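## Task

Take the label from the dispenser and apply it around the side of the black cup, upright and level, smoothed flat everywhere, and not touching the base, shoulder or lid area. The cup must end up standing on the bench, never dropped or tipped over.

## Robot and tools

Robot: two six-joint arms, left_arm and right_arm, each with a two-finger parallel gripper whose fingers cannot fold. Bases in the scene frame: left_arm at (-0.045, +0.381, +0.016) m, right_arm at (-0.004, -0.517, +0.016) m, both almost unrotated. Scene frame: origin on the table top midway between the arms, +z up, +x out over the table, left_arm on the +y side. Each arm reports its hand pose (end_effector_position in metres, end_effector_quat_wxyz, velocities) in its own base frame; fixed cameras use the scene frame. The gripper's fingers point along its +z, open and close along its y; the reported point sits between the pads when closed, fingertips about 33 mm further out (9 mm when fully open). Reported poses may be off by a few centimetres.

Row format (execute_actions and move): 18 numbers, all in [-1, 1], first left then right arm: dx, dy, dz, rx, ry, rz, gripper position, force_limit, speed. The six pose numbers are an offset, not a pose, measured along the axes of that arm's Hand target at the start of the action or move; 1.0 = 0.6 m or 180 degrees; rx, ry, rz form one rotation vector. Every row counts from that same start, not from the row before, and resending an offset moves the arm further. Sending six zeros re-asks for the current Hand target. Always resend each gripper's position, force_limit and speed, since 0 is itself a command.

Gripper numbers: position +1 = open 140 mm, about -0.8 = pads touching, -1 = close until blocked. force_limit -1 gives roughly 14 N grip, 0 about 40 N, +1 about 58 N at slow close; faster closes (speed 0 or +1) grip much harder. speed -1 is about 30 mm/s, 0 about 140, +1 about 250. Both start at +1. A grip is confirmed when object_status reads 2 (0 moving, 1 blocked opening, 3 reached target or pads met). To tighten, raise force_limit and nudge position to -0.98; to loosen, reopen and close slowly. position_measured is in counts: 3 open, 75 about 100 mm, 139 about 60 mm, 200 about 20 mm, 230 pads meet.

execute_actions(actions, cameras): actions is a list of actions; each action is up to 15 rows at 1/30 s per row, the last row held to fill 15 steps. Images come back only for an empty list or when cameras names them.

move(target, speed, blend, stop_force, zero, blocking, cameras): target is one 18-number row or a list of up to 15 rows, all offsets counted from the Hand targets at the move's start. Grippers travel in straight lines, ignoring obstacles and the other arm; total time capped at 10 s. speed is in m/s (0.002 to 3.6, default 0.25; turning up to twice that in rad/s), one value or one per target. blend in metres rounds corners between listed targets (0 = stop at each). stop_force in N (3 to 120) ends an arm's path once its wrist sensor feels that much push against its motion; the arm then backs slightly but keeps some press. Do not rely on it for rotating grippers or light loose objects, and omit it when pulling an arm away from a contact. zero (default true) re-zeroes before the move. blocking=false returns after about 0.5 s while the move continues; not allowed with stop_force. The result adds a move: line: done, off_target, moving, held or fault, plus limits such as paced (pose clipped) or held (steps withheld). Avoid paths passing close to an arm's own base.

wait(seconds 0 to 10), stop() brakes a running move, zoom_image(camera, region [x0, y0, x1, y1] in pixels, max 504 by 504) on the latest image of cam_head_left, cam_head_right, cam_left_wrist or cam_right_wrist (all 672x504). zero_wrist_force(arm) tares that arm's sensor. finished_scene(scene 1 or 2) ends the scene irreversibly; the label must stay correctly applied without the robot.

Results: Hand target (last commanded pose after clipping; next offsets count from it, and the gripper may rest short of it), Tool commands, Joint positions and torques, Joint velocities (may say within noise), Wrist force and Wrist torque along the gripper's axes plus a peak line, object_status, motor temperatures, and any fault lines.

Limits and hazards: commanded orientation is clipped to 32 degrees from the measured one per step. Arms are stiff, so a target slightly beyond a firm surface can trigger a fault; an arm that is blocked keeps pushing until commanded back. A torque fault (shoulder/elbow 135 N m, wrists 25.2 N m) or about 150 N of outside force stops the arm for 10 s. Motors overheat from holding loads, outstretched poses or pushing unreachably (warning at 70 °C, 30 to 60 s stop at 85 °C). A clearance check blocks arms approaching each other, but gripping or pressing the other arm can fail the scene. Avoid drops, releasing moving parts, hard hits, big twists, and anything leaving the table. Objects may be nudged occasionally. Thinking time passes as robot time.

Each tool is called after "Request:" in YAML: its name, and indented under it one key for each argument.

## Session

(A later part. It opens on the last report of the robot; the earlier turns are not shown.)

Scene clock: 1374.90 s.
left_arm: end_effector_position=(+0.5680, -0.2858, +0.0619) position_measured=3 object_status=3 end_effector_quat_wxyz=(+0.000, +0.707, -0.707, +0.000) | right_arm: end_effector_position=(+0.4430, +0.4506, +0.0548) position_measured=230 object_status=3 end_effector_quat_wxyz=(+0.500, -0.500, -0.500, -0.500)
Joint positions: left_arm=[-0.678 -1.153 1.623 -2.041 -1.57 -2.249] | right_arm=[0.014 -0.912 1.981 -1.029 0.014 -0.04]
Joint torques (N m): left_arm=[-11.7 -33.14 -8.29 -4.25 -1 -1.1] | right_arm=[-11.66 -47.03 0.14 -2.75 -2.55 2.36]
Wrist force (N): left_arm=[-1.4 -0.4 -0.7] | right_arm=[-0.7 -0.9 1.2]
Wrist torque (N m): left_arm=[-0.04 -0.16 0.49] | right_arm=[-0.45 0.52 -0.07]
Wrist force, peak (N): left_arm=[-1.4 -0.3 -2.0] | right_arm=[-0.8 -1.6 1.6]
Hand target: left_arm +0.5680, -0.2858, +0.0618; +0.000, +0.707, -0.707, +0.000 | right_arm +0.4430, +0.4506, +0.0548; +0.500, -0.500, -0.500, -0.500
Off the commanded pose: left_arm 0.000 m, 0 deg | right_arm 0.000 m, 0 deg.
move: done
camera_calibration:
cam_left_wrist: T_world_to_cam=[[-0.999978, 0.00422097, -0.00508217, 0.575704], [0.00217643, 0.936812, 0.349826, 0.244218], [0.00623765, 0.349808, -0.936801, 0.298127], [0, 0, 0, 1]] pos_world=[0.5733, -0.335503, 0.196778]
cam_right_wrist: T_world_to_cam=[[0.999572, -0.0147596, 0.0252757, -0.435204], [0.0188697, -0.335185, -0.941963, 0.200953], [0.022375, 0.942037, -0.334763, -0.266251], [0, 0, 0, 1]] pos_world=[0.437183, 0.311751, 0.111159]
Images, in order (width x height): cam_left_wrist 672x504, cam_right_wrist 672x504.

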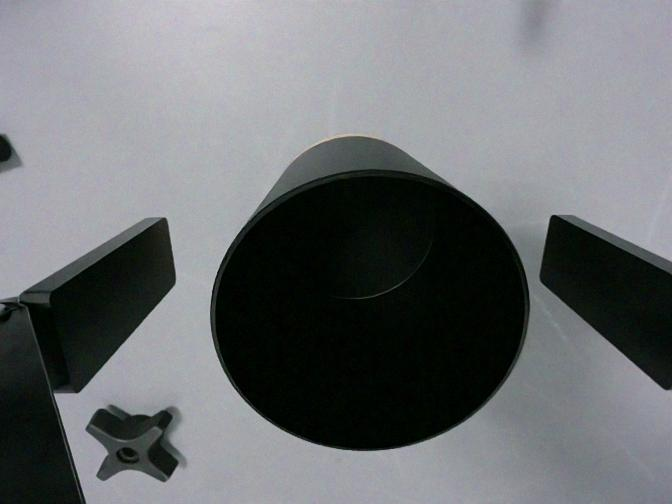

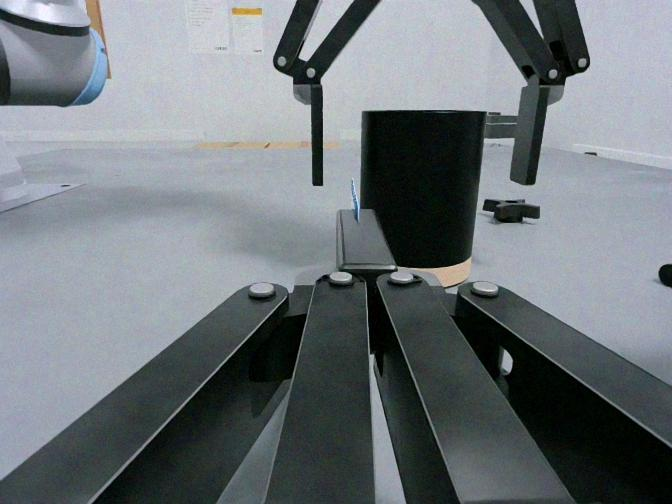

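Request:
move:
  target: [0,0,0,0,0,0,1,1,1,0,0,0.13,0,0,0,-1,-1,-1]
  speed: 0.06
  cameras: ["cam_left_wrist","cam_right_wrist","cam_head_left"]

Request:
zoom_image:
  camera: "cam_right_wrist"
  region: [250, 50, 600, 300]

Request:
zoom_image:
  camera: "cam_left_wrist"
  region: [350, 60, 600, 300]

Scene clock: 1420.63 s.
left_arm: end_effector_position=(+0.5680, -0.2858, +0.0618) position_measured=3 object_status=3 end_effector_quat_wxyz=(+0.000, +0.707, -0.707, +0.000) | right_arm: end_effector_position=(+0.4430, +0.5285, +0.0548) position_measured=230 object_status=3 end_effector_quat_wxyz=(+0.500, -0.500, -0.500, -0.500)
Joint positions: left_arm=[-0.678 -1.153 1.623 -2.041 -1.57 -2.249] | right_arm=[0.183 -0.878 1.902 -1.021 0.183 -0.003]
Joint torques (N m): left_arm=[-11.68 -33.73 -9.34 -3.98 -0.99 -1] | right_arm=[12.23 -30.58 -21.26 1.95 2 -2.56]
Wrist force (N): left_arm=[-1.5 -0.5 -0.8] | right_arm=[-0.8 -1.1 1.6]
Wrist torque (N m): left_arm=[-0.06 -0.14 0.49] | right_arm=[-0.50 0.50 0.04]
Wrist force, peak (N): left_arm=[-1.6 -0.6 -0.9] | right_arm=[-0.5 -1.5 2.0]
Hand target: left_arm +0.5680, -0.2858, +0.0618; +0.000, +0.707, -0.707, +0.000 | right_arm +0.4430, +0.5286, +0.0548; +0.500, -0.500, -0.500, -0.500
Off the commanded pose: left_arm 0.000 m, 0 deg | right_arm 0.000 m, 0 deg.
move: done
camera_calibration:
cam_left_wrist: T_world_to_cam=[[-0.999978, 0.00422097, -0.00508217, 0.575703], [0.00217643, 0.936812, 0.349826, 0.244253], [0.00623765, 0.349808, -0.936801, 0.298033], [0, 0, 0, 1]] pos_world=[0.5733, -0.335503, 0.196678]
cam_right_wrist: T_world_to_cam=[[0.999572, -0.0147622, 0.0252745, -0.434052], [0.0188698, -0.335096, -0.941995, 0.227065], [0.0223753, 0.942068, -0.334673, -0.339752], [0, 0, 0, 1]] pos_world=[0.437183, 0.38975, 0.111159]
Images, in order (width x height): cam_head_left 672x504, cam_left_wrist 672x504, cam_right_wrist 672x504.

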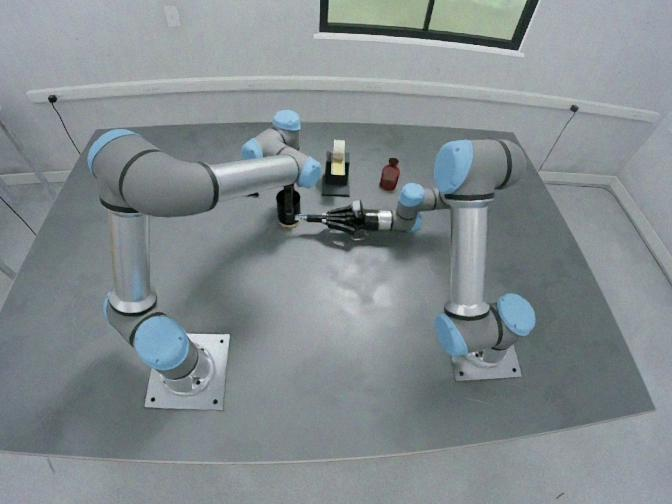

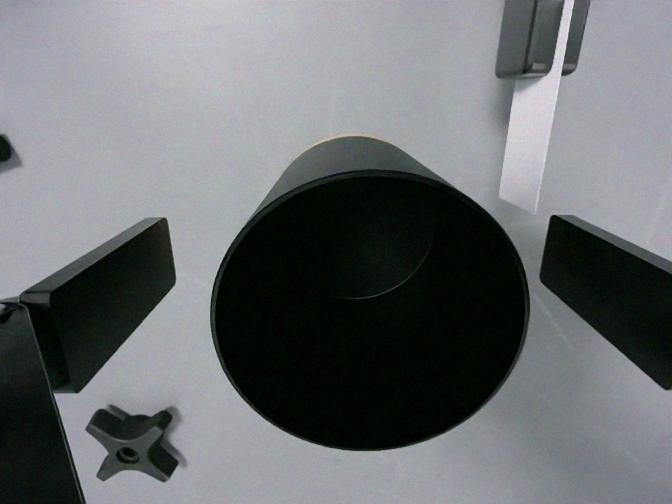

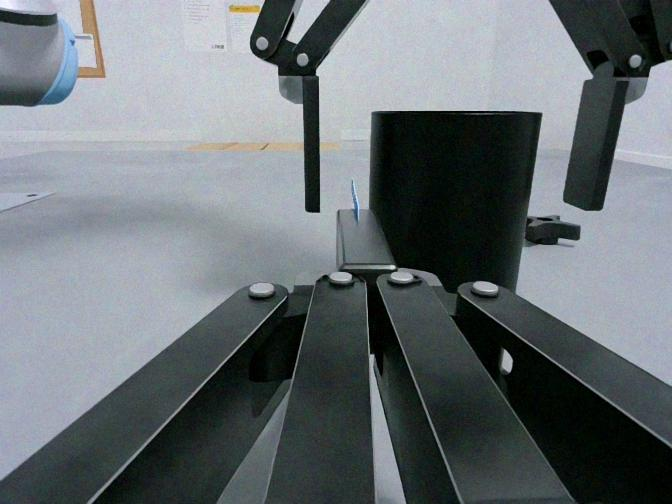

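Scaled by 1.440 from the camera's 672x504 image, which has a finer 960x720 frame.

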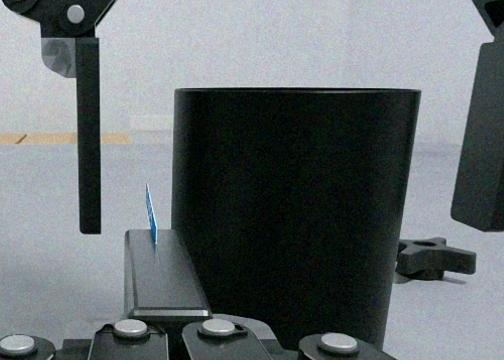

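Scaled by 2.016 from the camera's 672x504 image, which has a finer 960x720 frame.

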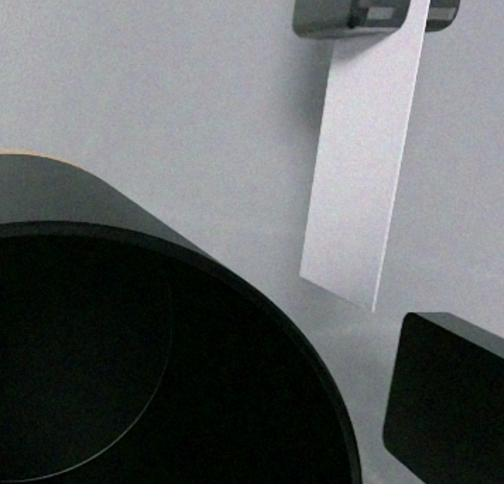

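Request:
move:
  target: [0,0,0,0,0,0,1,1,1,0,0.0033,0.0392,0,0,0,-1,-1,-1]
  speed: 0.05
  cameras: ["cam_left_wrist","cam_right_wrist","cam_head_left"]

Request:
zoom_image:
  camera: "cam_right_wrist"
  region: [250, 50, 600, 300]

Request:
zoom_image:
  camera: "cam_left_wrist"
  region: [350, 60, 600, 300]

Request:
zoom_image:
  camera: "cam_head_left"
  region: [255, 170, 345, 240]

Scene clock: 1452.17 s.
left_arm: end_effector_position=(+0.5680, -0.2858, +0.0618) position_measured=3 object_status=3 end_effector_quat_wxyz=(+0.000, +0.707, -0.707, +0.000) | right_arm: end_effector_position=(+0.4450, +0.5521, +0.0548) position_measured=230 object_status=3 end_effector_quat_wxyz=(+0.500, -0.500, -0.500, -0.500) end_effector_velocity=(+0.000, +0.000, +0.000) end_effector_angular_velocity=(-0.001, +0.001, +0.000)
Joint positions: left_arm=[-0.678 -1.153 1.623 -2.041 -1.57 -2.249] | right_arm=[0.23 -0.861 1.863 -0.999 0.23 -0.002]
Joint velocities: left_arm=[within noise] | right_arm=[0.001 0 -0.001 0.005 0.001 -0.003]
Joint torques (N m): left_arm=[-11.53 -34.21 -10.13 -3.87 -1.04 -0.98] | right_arm=[12.1 -31.27 -21.07 1.92 1.97 -2.53]
Wrist force (N): left_arm=[-1.4 -0.4 -0.9] | right_arm=[-0.5 -1.2 1.4]
Wrist torque (N m): left_arm=[-0.04 -0.15 0.49] | right_arm=[-0.50 0.46 0.04]
Wrist force, peak (N): left_arm=[-1.4 -0.6 -1.2] | right_arm=[-0.6 -1.5 1.9]
Hand target: left_arm +0.5680, -0.2858, +0.0618; +0.000, +0.707, -0.707, +0.000 | right_arm +0.4450, +0.5521, +0.0548; +0.500, -0.500, -0.500, -0.500
Off the commanded pose: left_arm 0.000 m, 0 deg | right_arm 0.000 m, 0 deg.
move: done
camera_calibration:
cam_left_wrist: T_world_to_cam=[[-0.999978, 0.00422097, -0.00508217, 0.575703], [0.00217643, 0.936812, 0.349826, 0.244253], [0.00623765, 0.349808, -0.936801, 0.298033], [0, 0, 0, 1]] pos_world=[0.5733, -0.335503, 0.196678]
cam_right_wrist: T_world_to_cam=[[0.999572, -0.0147619, 0.0252751, -0.435704], [0.0188705, -0.335096, -0.941995, 0.234902], [0.0223753, 0.942068, -0.334673, -0.361935], [0, 0, 0, 1]] pos_world=[0.439183, 0.41325, 0.111159]
Images, in order (width x height): cam_head_left 672x504, cam_left_wrist 672x504, cam_right_wrist 672x504.

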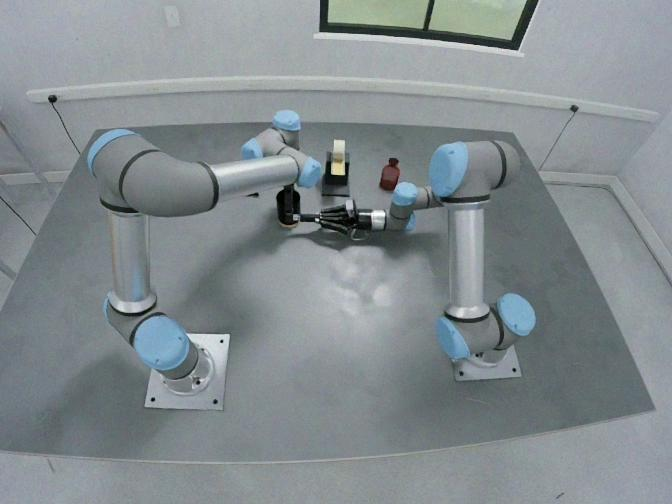

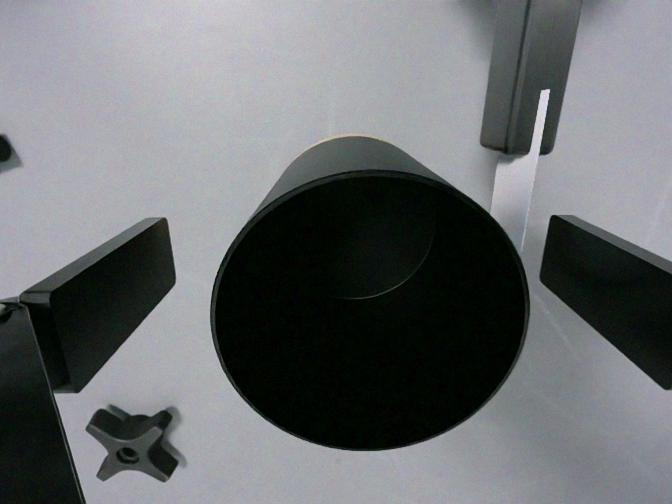

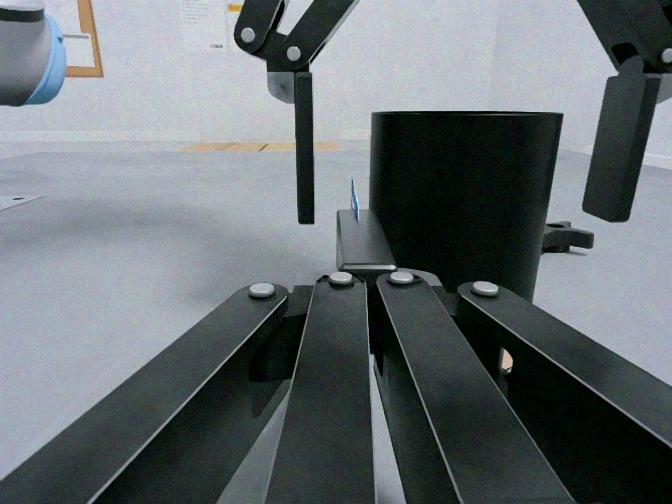

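Scaled by 1.440 from the camera's 672x504 image, which has a finer 960x720 frame.

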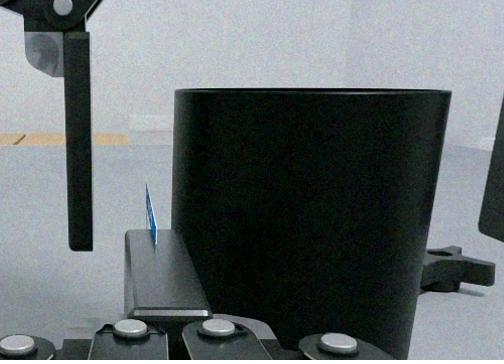

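Scaled by 2.016 from the camera's 672x504 image, which has a finer 960x720 frame.

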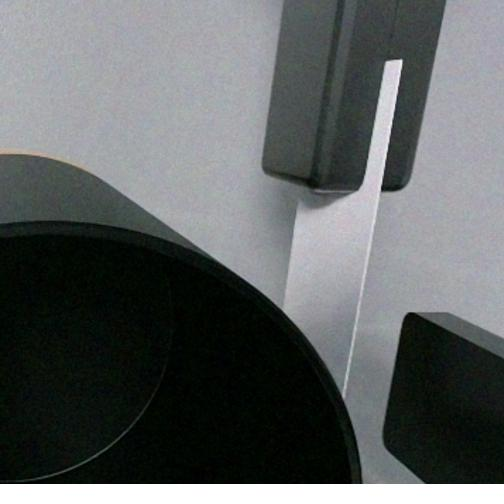

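Scaled by 5.600 from the camera's 672x504 image, which has a finer 960x720 frame.

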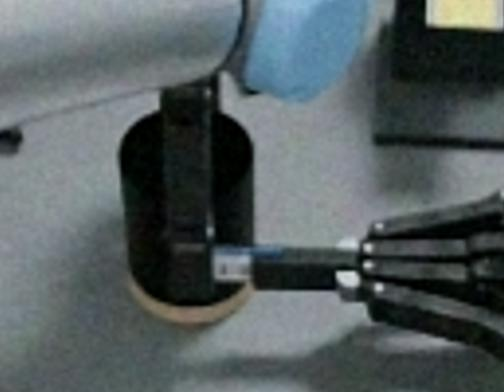

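Request:
move:
  target: [0,0,0,0,0,0,1,1,1,0,0.0067,0,0,0,0,-1,-1,-1]
  speed: 0.03
  cameras: ["cam_left_wrist","cam_right_wrist"]

Request:
zoom_image:
  camera: "cam_right_wrist"
  region: [280, 90, 480, 290]

Request:
zoom_image:
  camera: "cam_left_wrist"
  region: [400, 60, 600, 260]

Scene clock: 1471.87 s.
left_arm: end_effector_position=(+0.5680, -0.2858, +0.0618) position_measured=3 object_status=3 end_effector_quat_wxyz=(+0.000, +0.707, -0.707, +0.000) | right_arm: end_effector_position=(+0.4490, +0.5521, +0.0548) position_measured=230 object_status=3 end_effector_quat_wxyz=(+0.500, -0.500, -0.500, -0.500)
Joint positions: left_arm=[-0.678 -1.153 1.623 -2.041 -1.57 -2.249] | right_arm=[0.228 -0.857 1.852 -0.993 0.228 -0.002]
Joint torques (N m): left_arm=[-10.57 -35.28 -9.89 -3.86 -1.16 -0.92] | right_arm=[-12.34 -31.81 -21.67 1.86 -2.48 0.49]
Wrist force (N): left_arm=[-1.3 -0.7 -0.7] | right_arm=[-0.5 -1.1 1.6]
Wrist torque (N m): left_arm=[-0.09 -0.16 0.49] | right_arm=[-0.47 0.46 0.04]
Wrist force, peak (N): left_arm=[-1.6 -0.5 -1.0] | right_arm=[-0.6 -1.5 1.7]
Hand target: left_arm +0.5680, -0.2858, +0.0618; +0.000, +0.707, -0.707, +0.000 | right_arm +0.4490, +0.5521, +0.0548; +0.500, -0.500, -0.500, -0.500
Off the commanded pose: left_arm 0.000 m, 0 deg | right_arm 0.000 m, 0 deg.
move: done
camera_calibration:
cam_left_wrist: T_world_to_cam=[[-0.999978, 0.00422097, -0.00508217, 0.575703], [0.00217643, 0.936812, 0.349826, 0.244253], [0.00623765, 0.349808, -0.936801, 0.298033], [0, 0, 0, 1]] pos_world=[0.5733, -0.335503, 0.196678]
cam_right_wrist: T_world_to_cam=[[0.999576, -0.0147002, 0.025148, -0.439715], [0.0187713, -0.335094, -0.941998, 0.234903], [0.0222745, 0.94207, -0.334676, -0.362075], [0, 0, 0, 1]] pos_world=[0.443184, 0.413351, 0.111158]
Images, in order (width x height): cam_left_wrist 672x504, cam_right_wrist 672x504.

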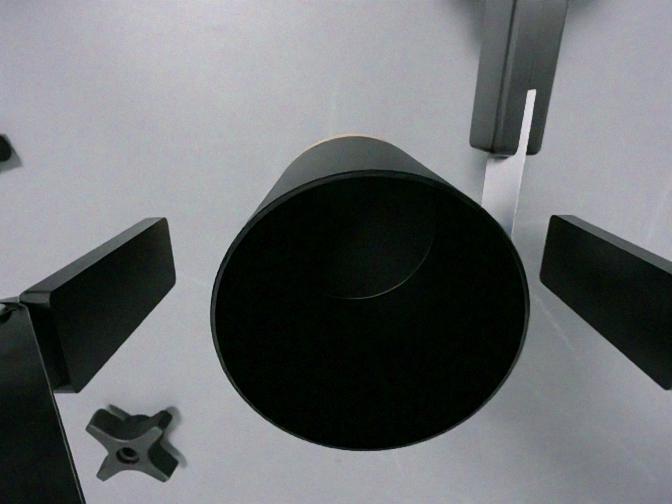

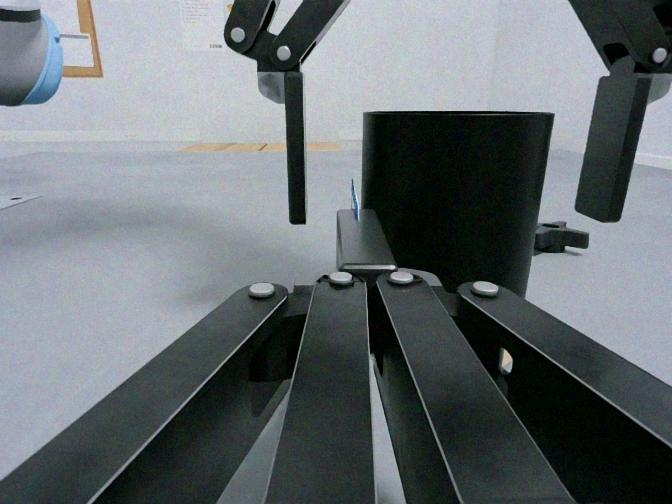

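Scaled by 2.520 from the camera's 672x504 image, which has a finer 960x720 frame.

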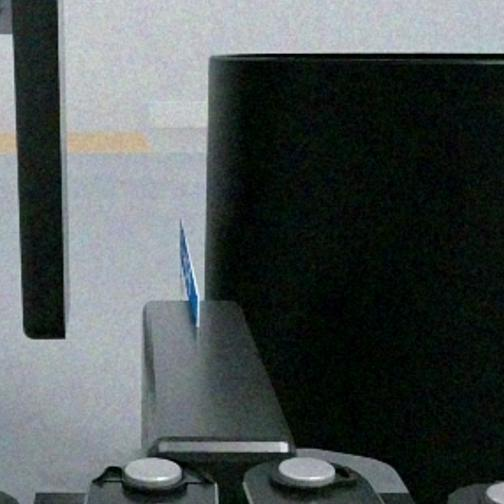

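Scaled by 2.520 from the camera's 672x504 image, which has a finer 960x720 frame.

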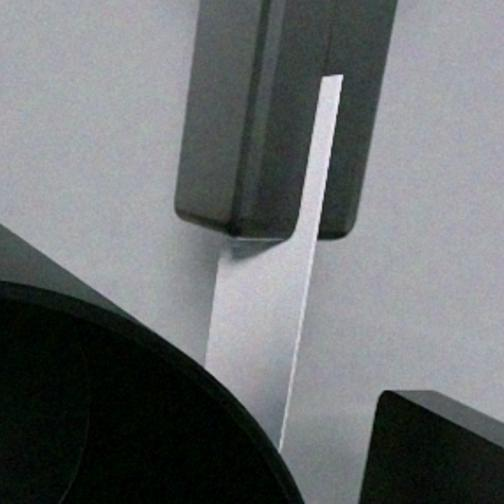

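Request:
move:
  target: [0,0,0,0,0,0,-1,-1,-1,0,0,0,0,0,0,-1,-1,-1]
  cameras: ["cam_left_wrist","cam_right_wrist","cam_head_left"]

Request:
zoom_image:
  camera: "cam_right_wrist"
  region: [280, 90, 480, 290]

Request:
zoom_image:
  camera: "cam_left_wrist"
  region: [400, 60, 600, 260]

Request:
zoom_image:
  camera: "cam_head_left"
  region: [255, 170, 345, 240]

Scene clock: 1481.60 s.
left_arm: end_effector_position=(+0.5680, -0.2858, +0.0618) position_measured=100 object_status=2 end_effector_quat_wxyz=(+0.000, +0.707, -0.707, +0.000) | right_arm: end_effector_position=(+0.4490, +0.5521, +0.0548) position_measured=230 object_status=3 end_effector_quat_wxyz=(+0.500, -0.500, -0.500, -0.500)
Joint positions: left_arm=[-0.678 -1.153 1.623 -2.041 -1.57 -2.249] | right_arm=[0.228 -0.856 1.851 -0.992 0.228 -0.002]
Joint torques (N m): left_arm=[-8.49 -37.05 -10 -3.73 0.29 -0.91] | right_arm=[-11.94 -32.08 -21.89 1.97 -2.51 -2.46]
Wrist force (N): left_arm=[-2.1 5.7 -8.3] | right_arm=[-0.8 -1.2 2.0]
Wrist torque (N m): left_arm=[-0.36 -0.21 0.44] | right_arm=[-0.52 0.49 0.04]
Wrist force, peak (N): left_arm=[-2.1 5.7 -8.3] | right_arm=[-0.8 -1.2 2.0]
Hand target: left_arm +0.5680, -0.2858, +0.0618; +0.000, +0.707, -0.707, +0.000 | right_arm +0.4490, +0.5521, +0.0548; +0.500, -0.500, -0.500, -0.500
Off the commanded pose: left_arm 0.000 m, 0 deg | right_arm 0.000 m, 0 deg.
move: done
camera_calibration:
cam_left_wrist: T_world_to_cam=[[-0.999979, 0.00418604, -0.00498865, 0.575674], [0.0021772, 0.936857, 0.349706, 0.24435], [0.00613754, 0.349688, -0.936846, 0.298188], [0, 0, 0, 1]] pos_world=[0.5733, -0.335604, 0.196778]
cam_right_wrist: T_world_to_cam=[[0.999572, -0.0147596, 0.0252757, -0.439702], [0.0188697, -0.335185, -0.941963, 0.234894], [0.022375, 0.942037, -0.334763, -0.362096], [0, 0, 0, 1]] pos_world=[0.443183, 0.413351, 0.111159]
Images, in order (width x height): cam_head_left 672x504, cam_left_wrist 672x504, cam_right_wrist 672x504.

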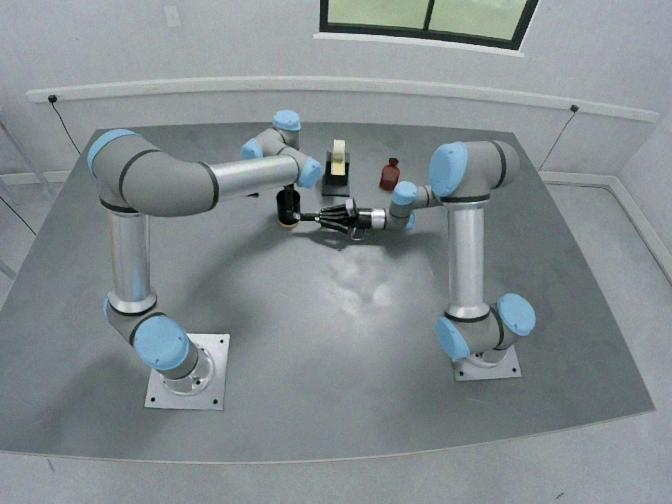

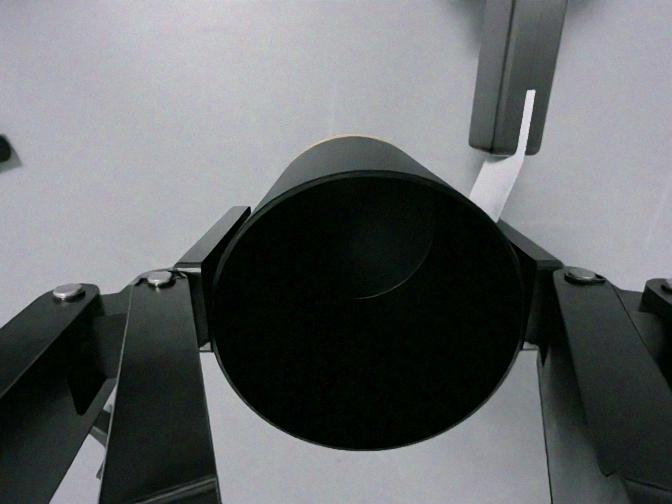

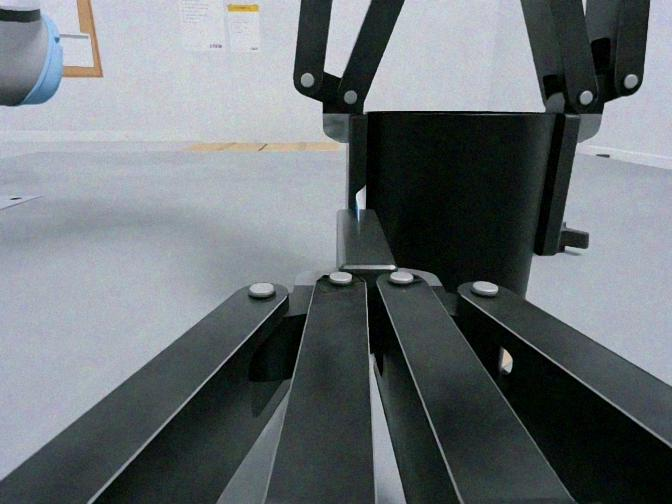

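Scaled by 2.520 from the camera's 672x504 image, which has a finer 960x720 frame.

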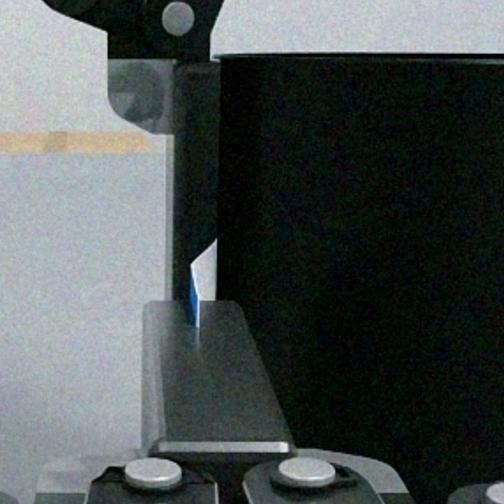

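Scaled by 2.520 from the camera's 672x504 image, which has a finer 960x720 frame.

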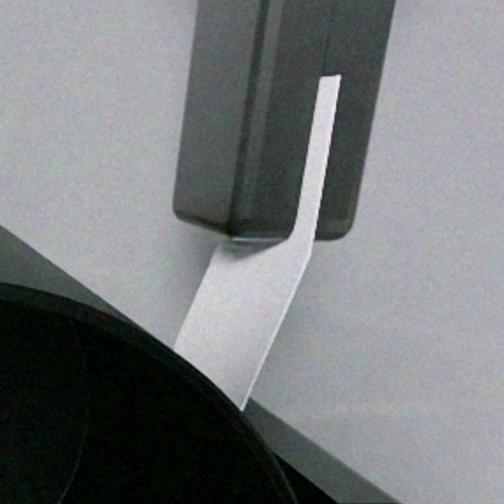

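Scaled by 5.600 from the camera's 672x504 image, which has a finer 960x720 frame.

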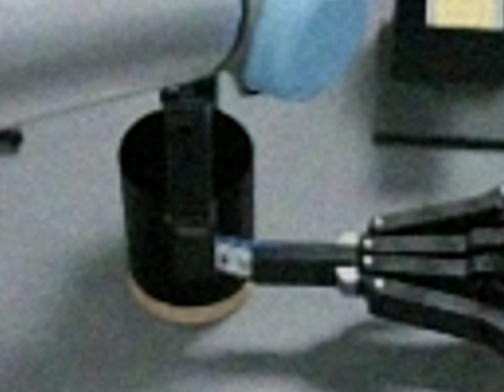

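Request:
move:
  target: [0,0,0,0,0,0,-1,-1,-1,0,0.01,0,0,0,0,-1,-1,-1]
  speed: 0.02
  cameras: ["cam_left_wrist","cam_right_wrist"]

Request:
zoom_image:
  camera: "cam_right_wrist"
  region: [280, 90, 480, 290]

Request:
zoom_image:
  camera: "cam_left_wrist"
  region: [400, 60, 600, 260]

Scene clock: 1498.47 s.
left_arm: end_effector_position=(+0.5680, -0.2858, +0.0618) position_measured=100 object_status=2 end_effector_quat_wxyz=(+0.000, +0.707, -0.707, +0.000) | right_arm: end_effector_position=(+0.4550, +0.5521, +0.0548) position_measured=230 object_status=3 end_effector_quat_wxyz=(+0.500, -0.500, -0.500, -0.500)
Joint positions: left_arm=[-0.678 -1.153 1.623 -2.041 -1.57 -2.249] | right_arm=[0.225 -0.849 1.835 -0.983 0.226 -0.002]
Joint torques (N m): left_arm=[11.99 -37.52 -9.36 -3.75 2.38 -1] | right_arm=[-12.01 -32.68 -22.36 1.85 -2.58 -1.22]
Wrist force (N): left_arm=[-2.4 5.6 -8.2] | right_arm=[-0.8 -1.5 1.6]
Wrist torque (N m): left_arm=[-0.36 -0.21 0.46] | right_arm=[-0.56 0.50 0.04]
Wrist force, peak (N): left_arm=[-2.4 5.7 -8.5] | right_arm=[-0.9 -1.4 1.9]
Hand target: left_arm +0.5680, -0.2858, +0.0618; +0.000, +0.707, -0.707, +0.000 | right_arm +0.4550, +0.5521, +0.0548; +0.500, -0.500, -0.500, -0.500
Off the commanded pose: left_arm 0.000 m, 0 deg | right_arm 0.000 m, 0 deg.
move: done
camera_calibration:
cam_left_wrist: T_world_to_cam=[[-0.999978, 0.00422097, -0.00508217, 0.575703], [0.00217643, 0.936812, 0.349826, 0.244253], [0.00623765, 0.349808, -0.936801, 0.298033], [0, 0, 0, 1]] pos_world=[0.5733, -0.335503, 0.196678]
cam_right_wrist: T_world_to_cam=[[0.999578, -0.0147329, 0.0250535, -0.44569], [0.0186714, -0.335094, -0.942, 0.234835], [0.0222737, 0.94207, -0.334677, -0.362208], [0, 0, 0, 1]] pos_world=[0.449185, 0.413351, 0.111158]
Images, in order (width x height): cam_left_wrist 672x504, cam_right_wrist 672x504.

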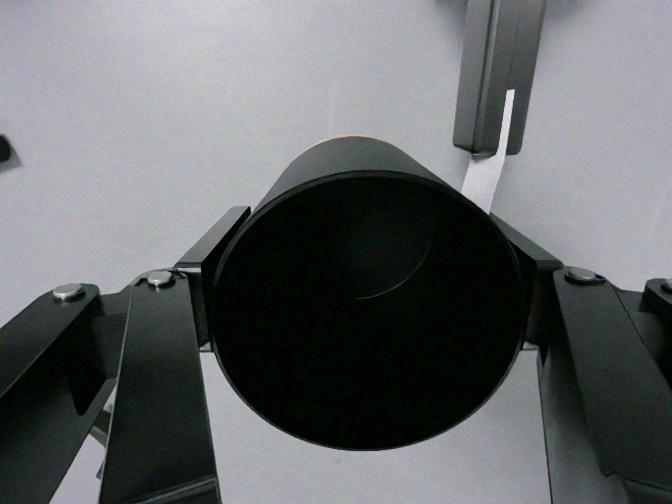

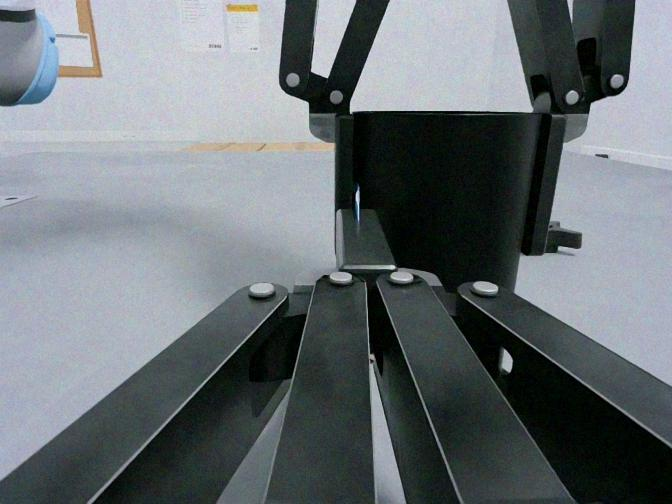

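Scaled by 2.520 from the camera's 672x504 image, which has a finer 960x720 frame.

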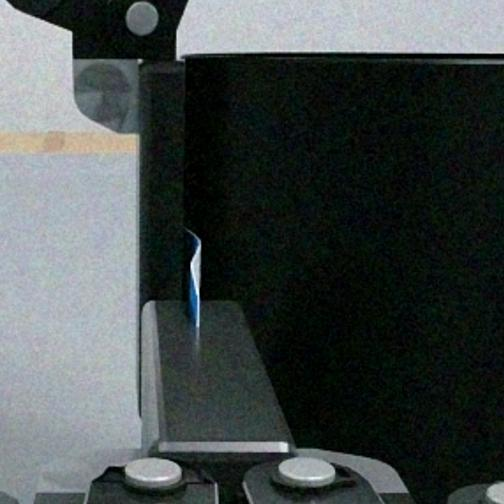

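Scaled by 2.520 from the camera's 672x504 image, which has a finer 960x720 frame.

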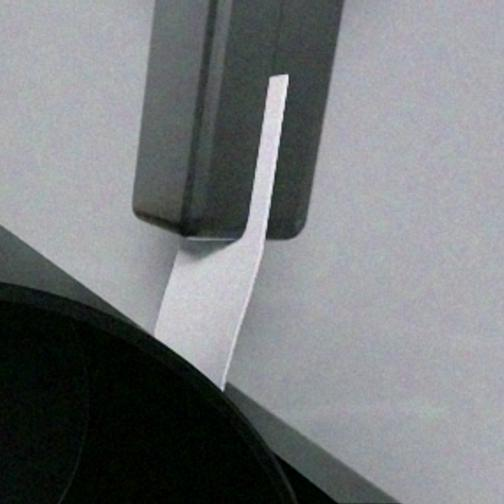

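Request:
move:
  target: [0,0,0,0,0,0,-1,-1,-1,0,0,0,0,0,0,-0.68,-1,-1]
  speed: 0.02
  cameras: ["cam_left_wrist","cam_right_wrist"]

Request:
zoom_image:
  camera: "cam_right_wrist"
  region: [280, 90, 480, 290]

Request:
zoom_image:
  camera: "cam_left_wrist"
  region: [400, 60, 600, 260]

Scene clock: 1506.53 s.
left_arm: end_effector_position=(+0.5680, -0.2858, +0.0618) position_measured=100 object_status=2 end_effector_quat_wxyz=(+0.000, +0.707, -0.707, +0.000) | right_arm: end_effector_position=(+0.4550, +0.5521, +0.0548) position_measured=214 object_status=0 end_effector_quat_wxyz=(+0.500, -0.500, -0.500, -0.500)
Joint positions: left_arm=[-0.678 -1.153 1.623 -2.041 -1.57 -2.249] | right_arm=[0.225 -0.849 1.834 -0.983 0.226 -0.002]
Joint torques (N m): left_arm=[11.99 -38.96 -10 -3.89 2.46 -0.65] | right_arm=[-12.61 -32.36 -21.8 1.91 -2.67 -2.43]
Wrist force (N): left_arm=[-2.3 5.7 -8.2] | right_arm=[-0.7 -1.3 1.5]
Wrist torque (N m): left_arm=[-0.35 -0.21 0.46] | right_arm=[-0.53 0.48 0.04]
Wrist force, peak (N): left_arm=[-2.4 5.9 -8.4] | right_arm=[-0.7 -1.1 1.9]
Hand target: left_arm +0.5680, -0.2858, +0.0618; +0.000, +0.707, -0.707, +0.000 | right_arm +0.4550, +0.5521, +0.0548; +0.500, -0.500, -0.500, -0.500
Off the commanded pose: left_arm 0.000 m, 0 deg | right_arm 0.000 m, 0 deg.
move: done
camera_calibration:
cam_left_wrist: T_world_to_cam=[[-0.999978, 0.00422097, -0.00508217, 0.575703], [0.00217643, 0.936812, 0.349826, 0.244253], [0.00623765, 0.349808, -0.936801, 0.298033], [0, 0, 0, 1]] pos_world=[0.5733, -0.335503, 0.196678]
cam_right_wrist: T_world_to_cam=[[0.999572, -0.0147596, 0.0252757, -0.4457], [0.0188697, -0.335185, -0.941963, 0.234781], [0.022375, 0.942037, -0.334763, -0.36223], [0, 0, 0, 1]] pos_world=[0.449183, 0.413351, 0.111159]
Images, in order (width x height): cam_left_wrist 672x504, cam_right_wrist 672x504.

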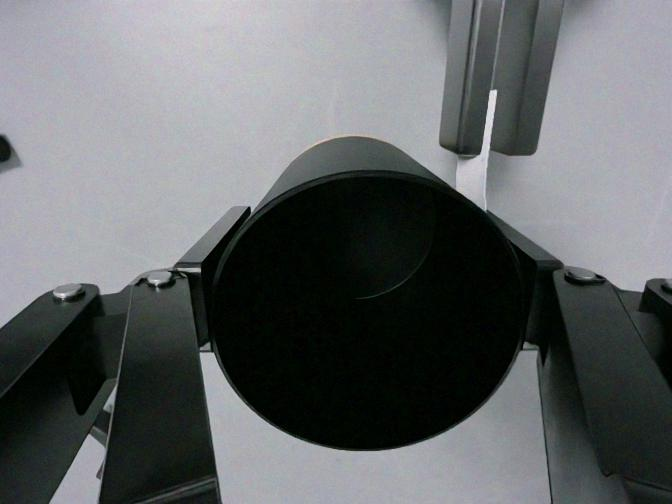

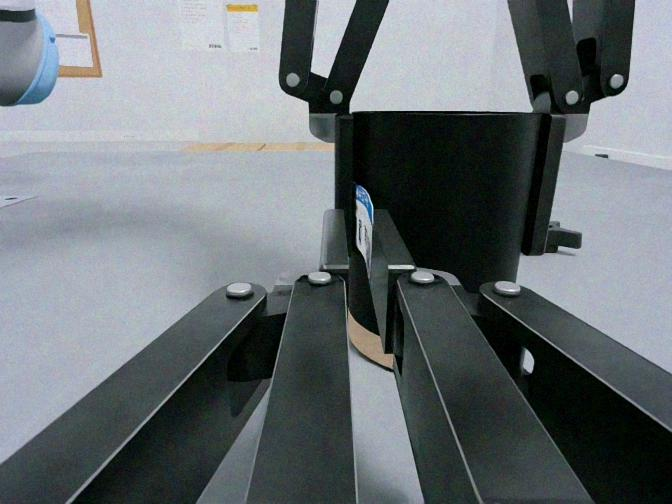

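Scaled by 2.520 from the camera's 672x504 image, which has a finer 960x720 frame.

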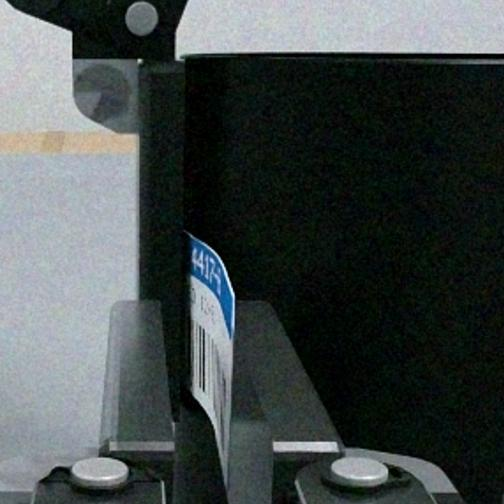

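Scaled by 2.520 from the camera's 672x504 image, which has a finer 960x720 frame.

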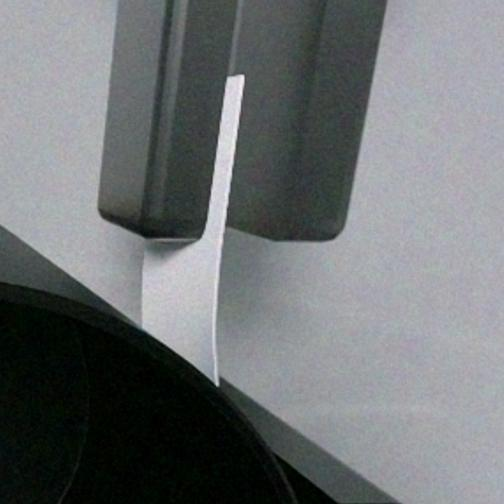

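Request:
move:
  target:
    - [0,0,0,0,0,0,-1,-1,-1,0,0,0,0,0,0,-0.74,-1,-1]
    - [0,0,0,0,0,0,-1,-1,-1,0,-0.0207,0.0055,-0.125,0,0,-0.74,-1,-1]
  speed: 0.04
  cameras: ["cam_left_wrist","cam_right_wrist"]

Request:
zoom_image:
  camera: "cam_right_wrist"
  region: [280, 90, 480, 290]

Request:
zoom_image:
  camera: "cam_left_wrist"
  region: [400, 60, 600, 260]

Scene clock: 1609.90 s.
left_arm: end_effector_position=(+0.5680, -0.2858, +0.0618) position_measured=100 object_status=2 end_effector_quat_wxyz=(+0.000, +0.707, -0.707, +0.000) | right_arm: end_effector_position=(+0.4426, +0.5554, +0.0548) position_measured=222 object_status=3 end_effector_quat_wxyz=(-0.393, +0.588, +0.393, +0.588)
Joint positions: left_arm=[-0.678 -1.153 1.623 -2.041 -1.57 -2.249] | right_arm=[0.369 -0.971 2.126 -1.154 0.762 -0.001]
Joint torques (N m): left_arm=[12.6 -41.28 -10.27 -3.87 2.18 -0.46] | right_arm=[11.82 -44.32 0.12 -4.46 2.17 2.37]
Wrist force (N): left_arm=[-2.2 5.8 -8.2] | right_arm=[-1.0 -1.6 1.6]
Wrist torque (N m): left_arm=[-0.33 -0.20 0.45] | right_arm=[-0.57 0.57 -0.06]
Wrist force, peak (N): left_arm=[-2.6 6.0 -8.3] | right_arm=[-0.8 -1.8 1.7]
Hand target: left_arm +0.5680, -0.2858, +0.0618; +0.000, +0.707, -0.707, +0.000 | right_arm +0.4426, +0.5554, +0.0548; -0.393, +0.588, +0.393, +0.588
Off the commanded pose: left_arm 0.000 m, 0 deg | right_arm 0.000 m, 0 deg.
move: done
camera_calibration:
cam_left_wrist: T_world_to_cam=[[-0.999978, 0.00422097, -0.00508217, 0.575703], [0.00217643, 0.936812, 0.349826, 0.244253], [0.00623765, 0.349808, -0.936801, 0.298033], [0, 0, 0, 1]] pos_world=[0.5733, -0.335503, 0.196678]
cam_right_wrist: T_world_to_cam=[[0.917873, -0.396052, 0.0255225, -0.185382], [-0.110577, -0.31697, -0.941967, 0.283305], [0.381158, 0.861785, -0.334733, -0.479293], [0, 0, 0, 1]] pos_world=[0.384171, 0.429425, 0.11116]
Images, in order (width x height): cam_left_wrist 672x504, cam_right_wrist 672x504.

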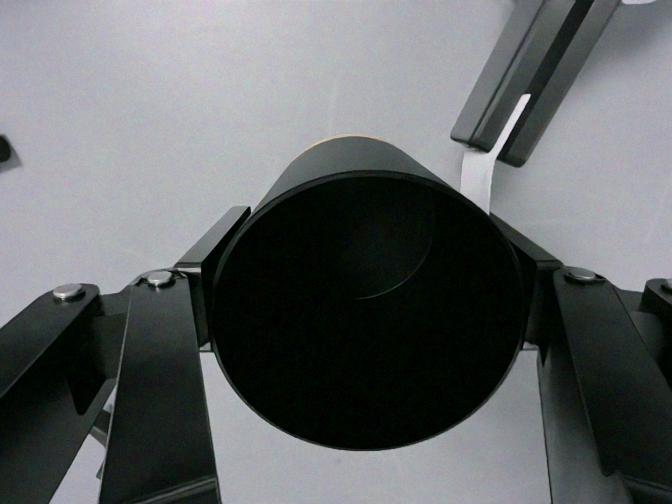

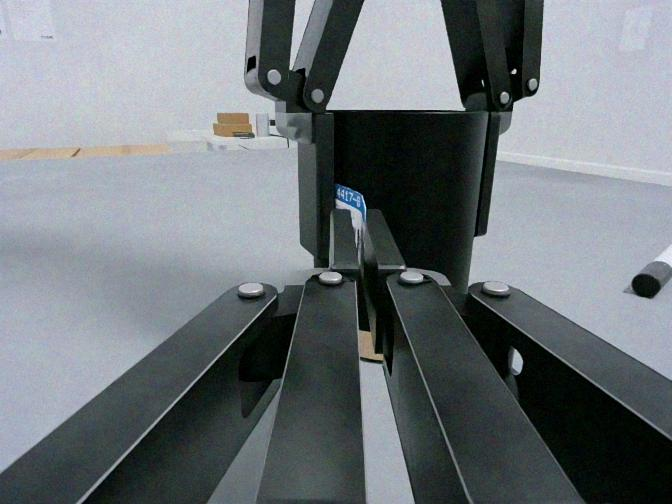

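Scaled by 2.520 from the camera's 672x504 image, which has a finer 960x720 frame.

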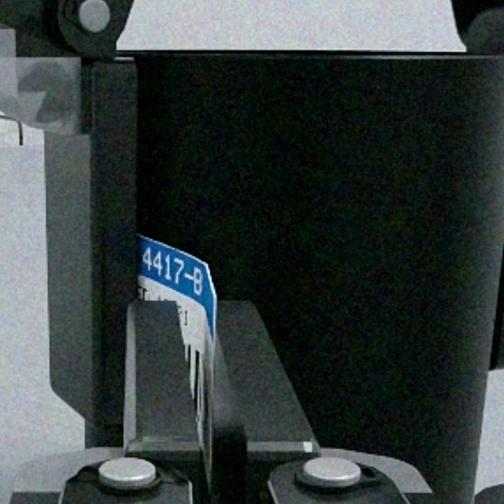

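Scaled by 2.520 from the camera's 672x504 image, which has a finer 960x720 frame.

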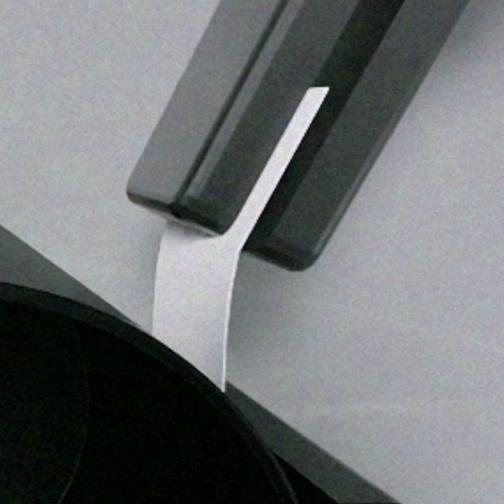

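Request:
move:
  target:
    - [0,0,0,0,0,0,-1,-1,-1,0,-0.0208,0.0058,-0.125,0,0,-0.74,-1,-1]
  speed: 0.04
  cameras: ["cam_left_wrist","cam_right_wrist"]

Request:
zoom_image:
  camera: "cam_right_wrist"
  region: [280, 90, 480, 290]

Request:
zoom_image:
  camera: "cam_left_wrist"
  region: [400, 60, 600, 260]

Scene clock: 1627.97 s.
left_arm: end_effector_position=(+0.5680, -0.2858, +0.0618) position_measured=100 object_status=2 end_effector_quat_wxyz=(+0.000, +0.707, -0.707, +0.000) | right_arm: end_effector_position=(+0.4324, +0.5634, +0.0548) position_measured=222 object_status=3 end_effector_quat_wxyz=(-0.270, +0.653, +0.271, +0.653)
Joint positions: left_arm=[-0.678 -1.153 1.623 -2.041 -1.57 -2.249] | right_arm=[0.681 -0.99 2.174 -1.183 1.466 0]
Joint torques (N m): left_arm=[12.23 -43.54 -10.29 -3.83 2.28 -0.77] | right_arm=[10.74 -25.37 -19.95 0.28 2.18 2.31]
Wrist force (N): left_arm=[-1.6 5.7 -8.0] | right_arm=[-0.3 -2.0 1.7]
Wrist torque (N m): left_arm=[-0.33 -0.25 0.43] | right_arm=[-0.55 0.46 -0.05]
Wrist force, peak (N): left_arm=[-2.2 5.9 -8.4] | right_arm=[-0.6 -2.1 2.1]
Hand target: left_arm +0.5680, -0.2858, +0.0618; +0.000, +0.707, -0.707, +0.000 | right_arm +0.4324, +0.5634, +0.0548; -0.270, +0.653, +0.271, +0.653
Off the commanded pose: left_arm 0.000 m, 0 deg | right_arm 0.000 m, 0 deg.
move: done
camera_calibration:
cam_left_wrist: T_world_to_cam=[[-0.999978, 0.00422097, -0.00508217, 0.575703], [0.00217643, 0.936812, 0.349826, 0.244253], [0.00623765, 0.349808, -0.936801, 0.298033], [0, 0, 0, 1]] pos_world=[0.5733, -0.335503, 0.196678]
cam_right_wrist: T_world_to_cam=[[0.696418, -0.717176, 0.025704, 0.10381], [-0.223283, -0.250582, -0.941994, 0.296048], [0.682016, 0.650283, -0.334643, -0.493203], [0, 0, 0, 1]] pos_world=[0.33018, 0.469355, 0.11116]
Images, in order (width x height): cam_left_wrist 672x504, cam_right_wrist 672x504.

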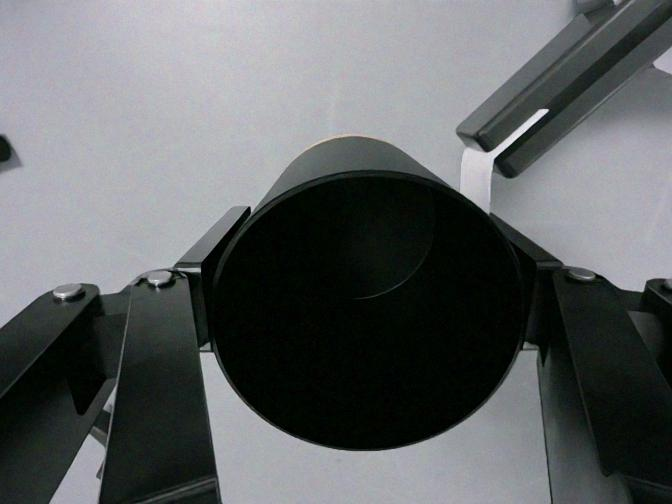

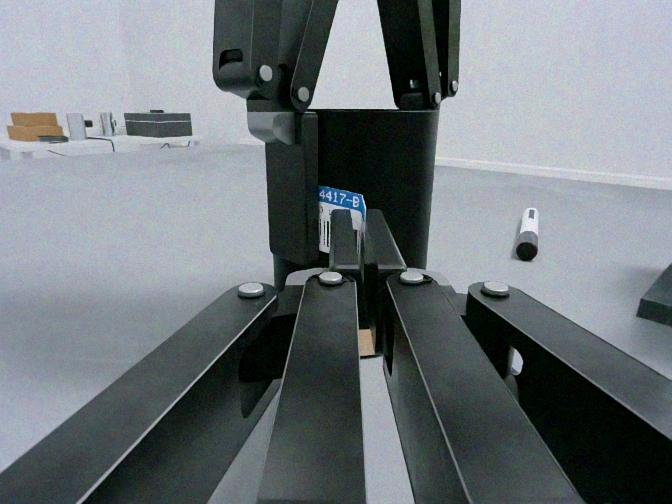

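Scaled by 2.520 from the camera's 672x504 image, which has a finer 960x720 frame.

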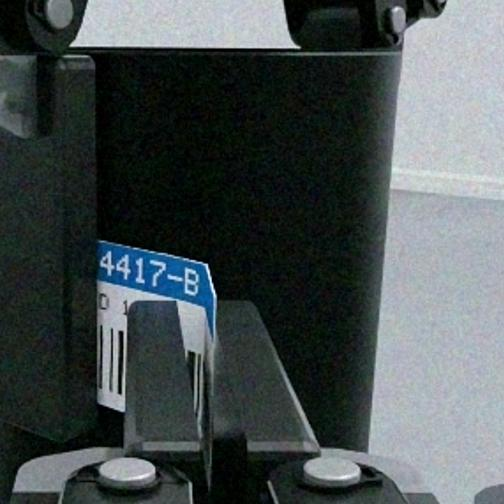

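Scaled by 2.520 from the camera's 672x504 image, which has a finer 960x720 frame.

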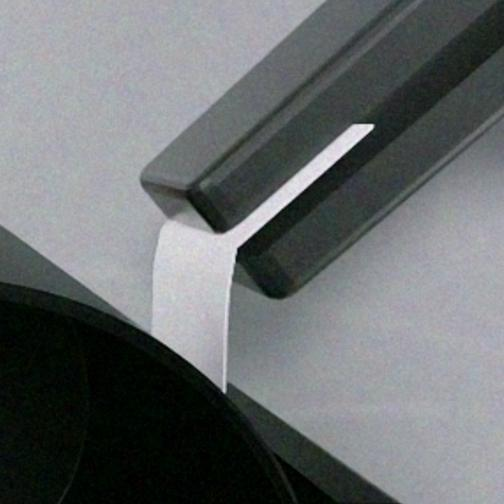

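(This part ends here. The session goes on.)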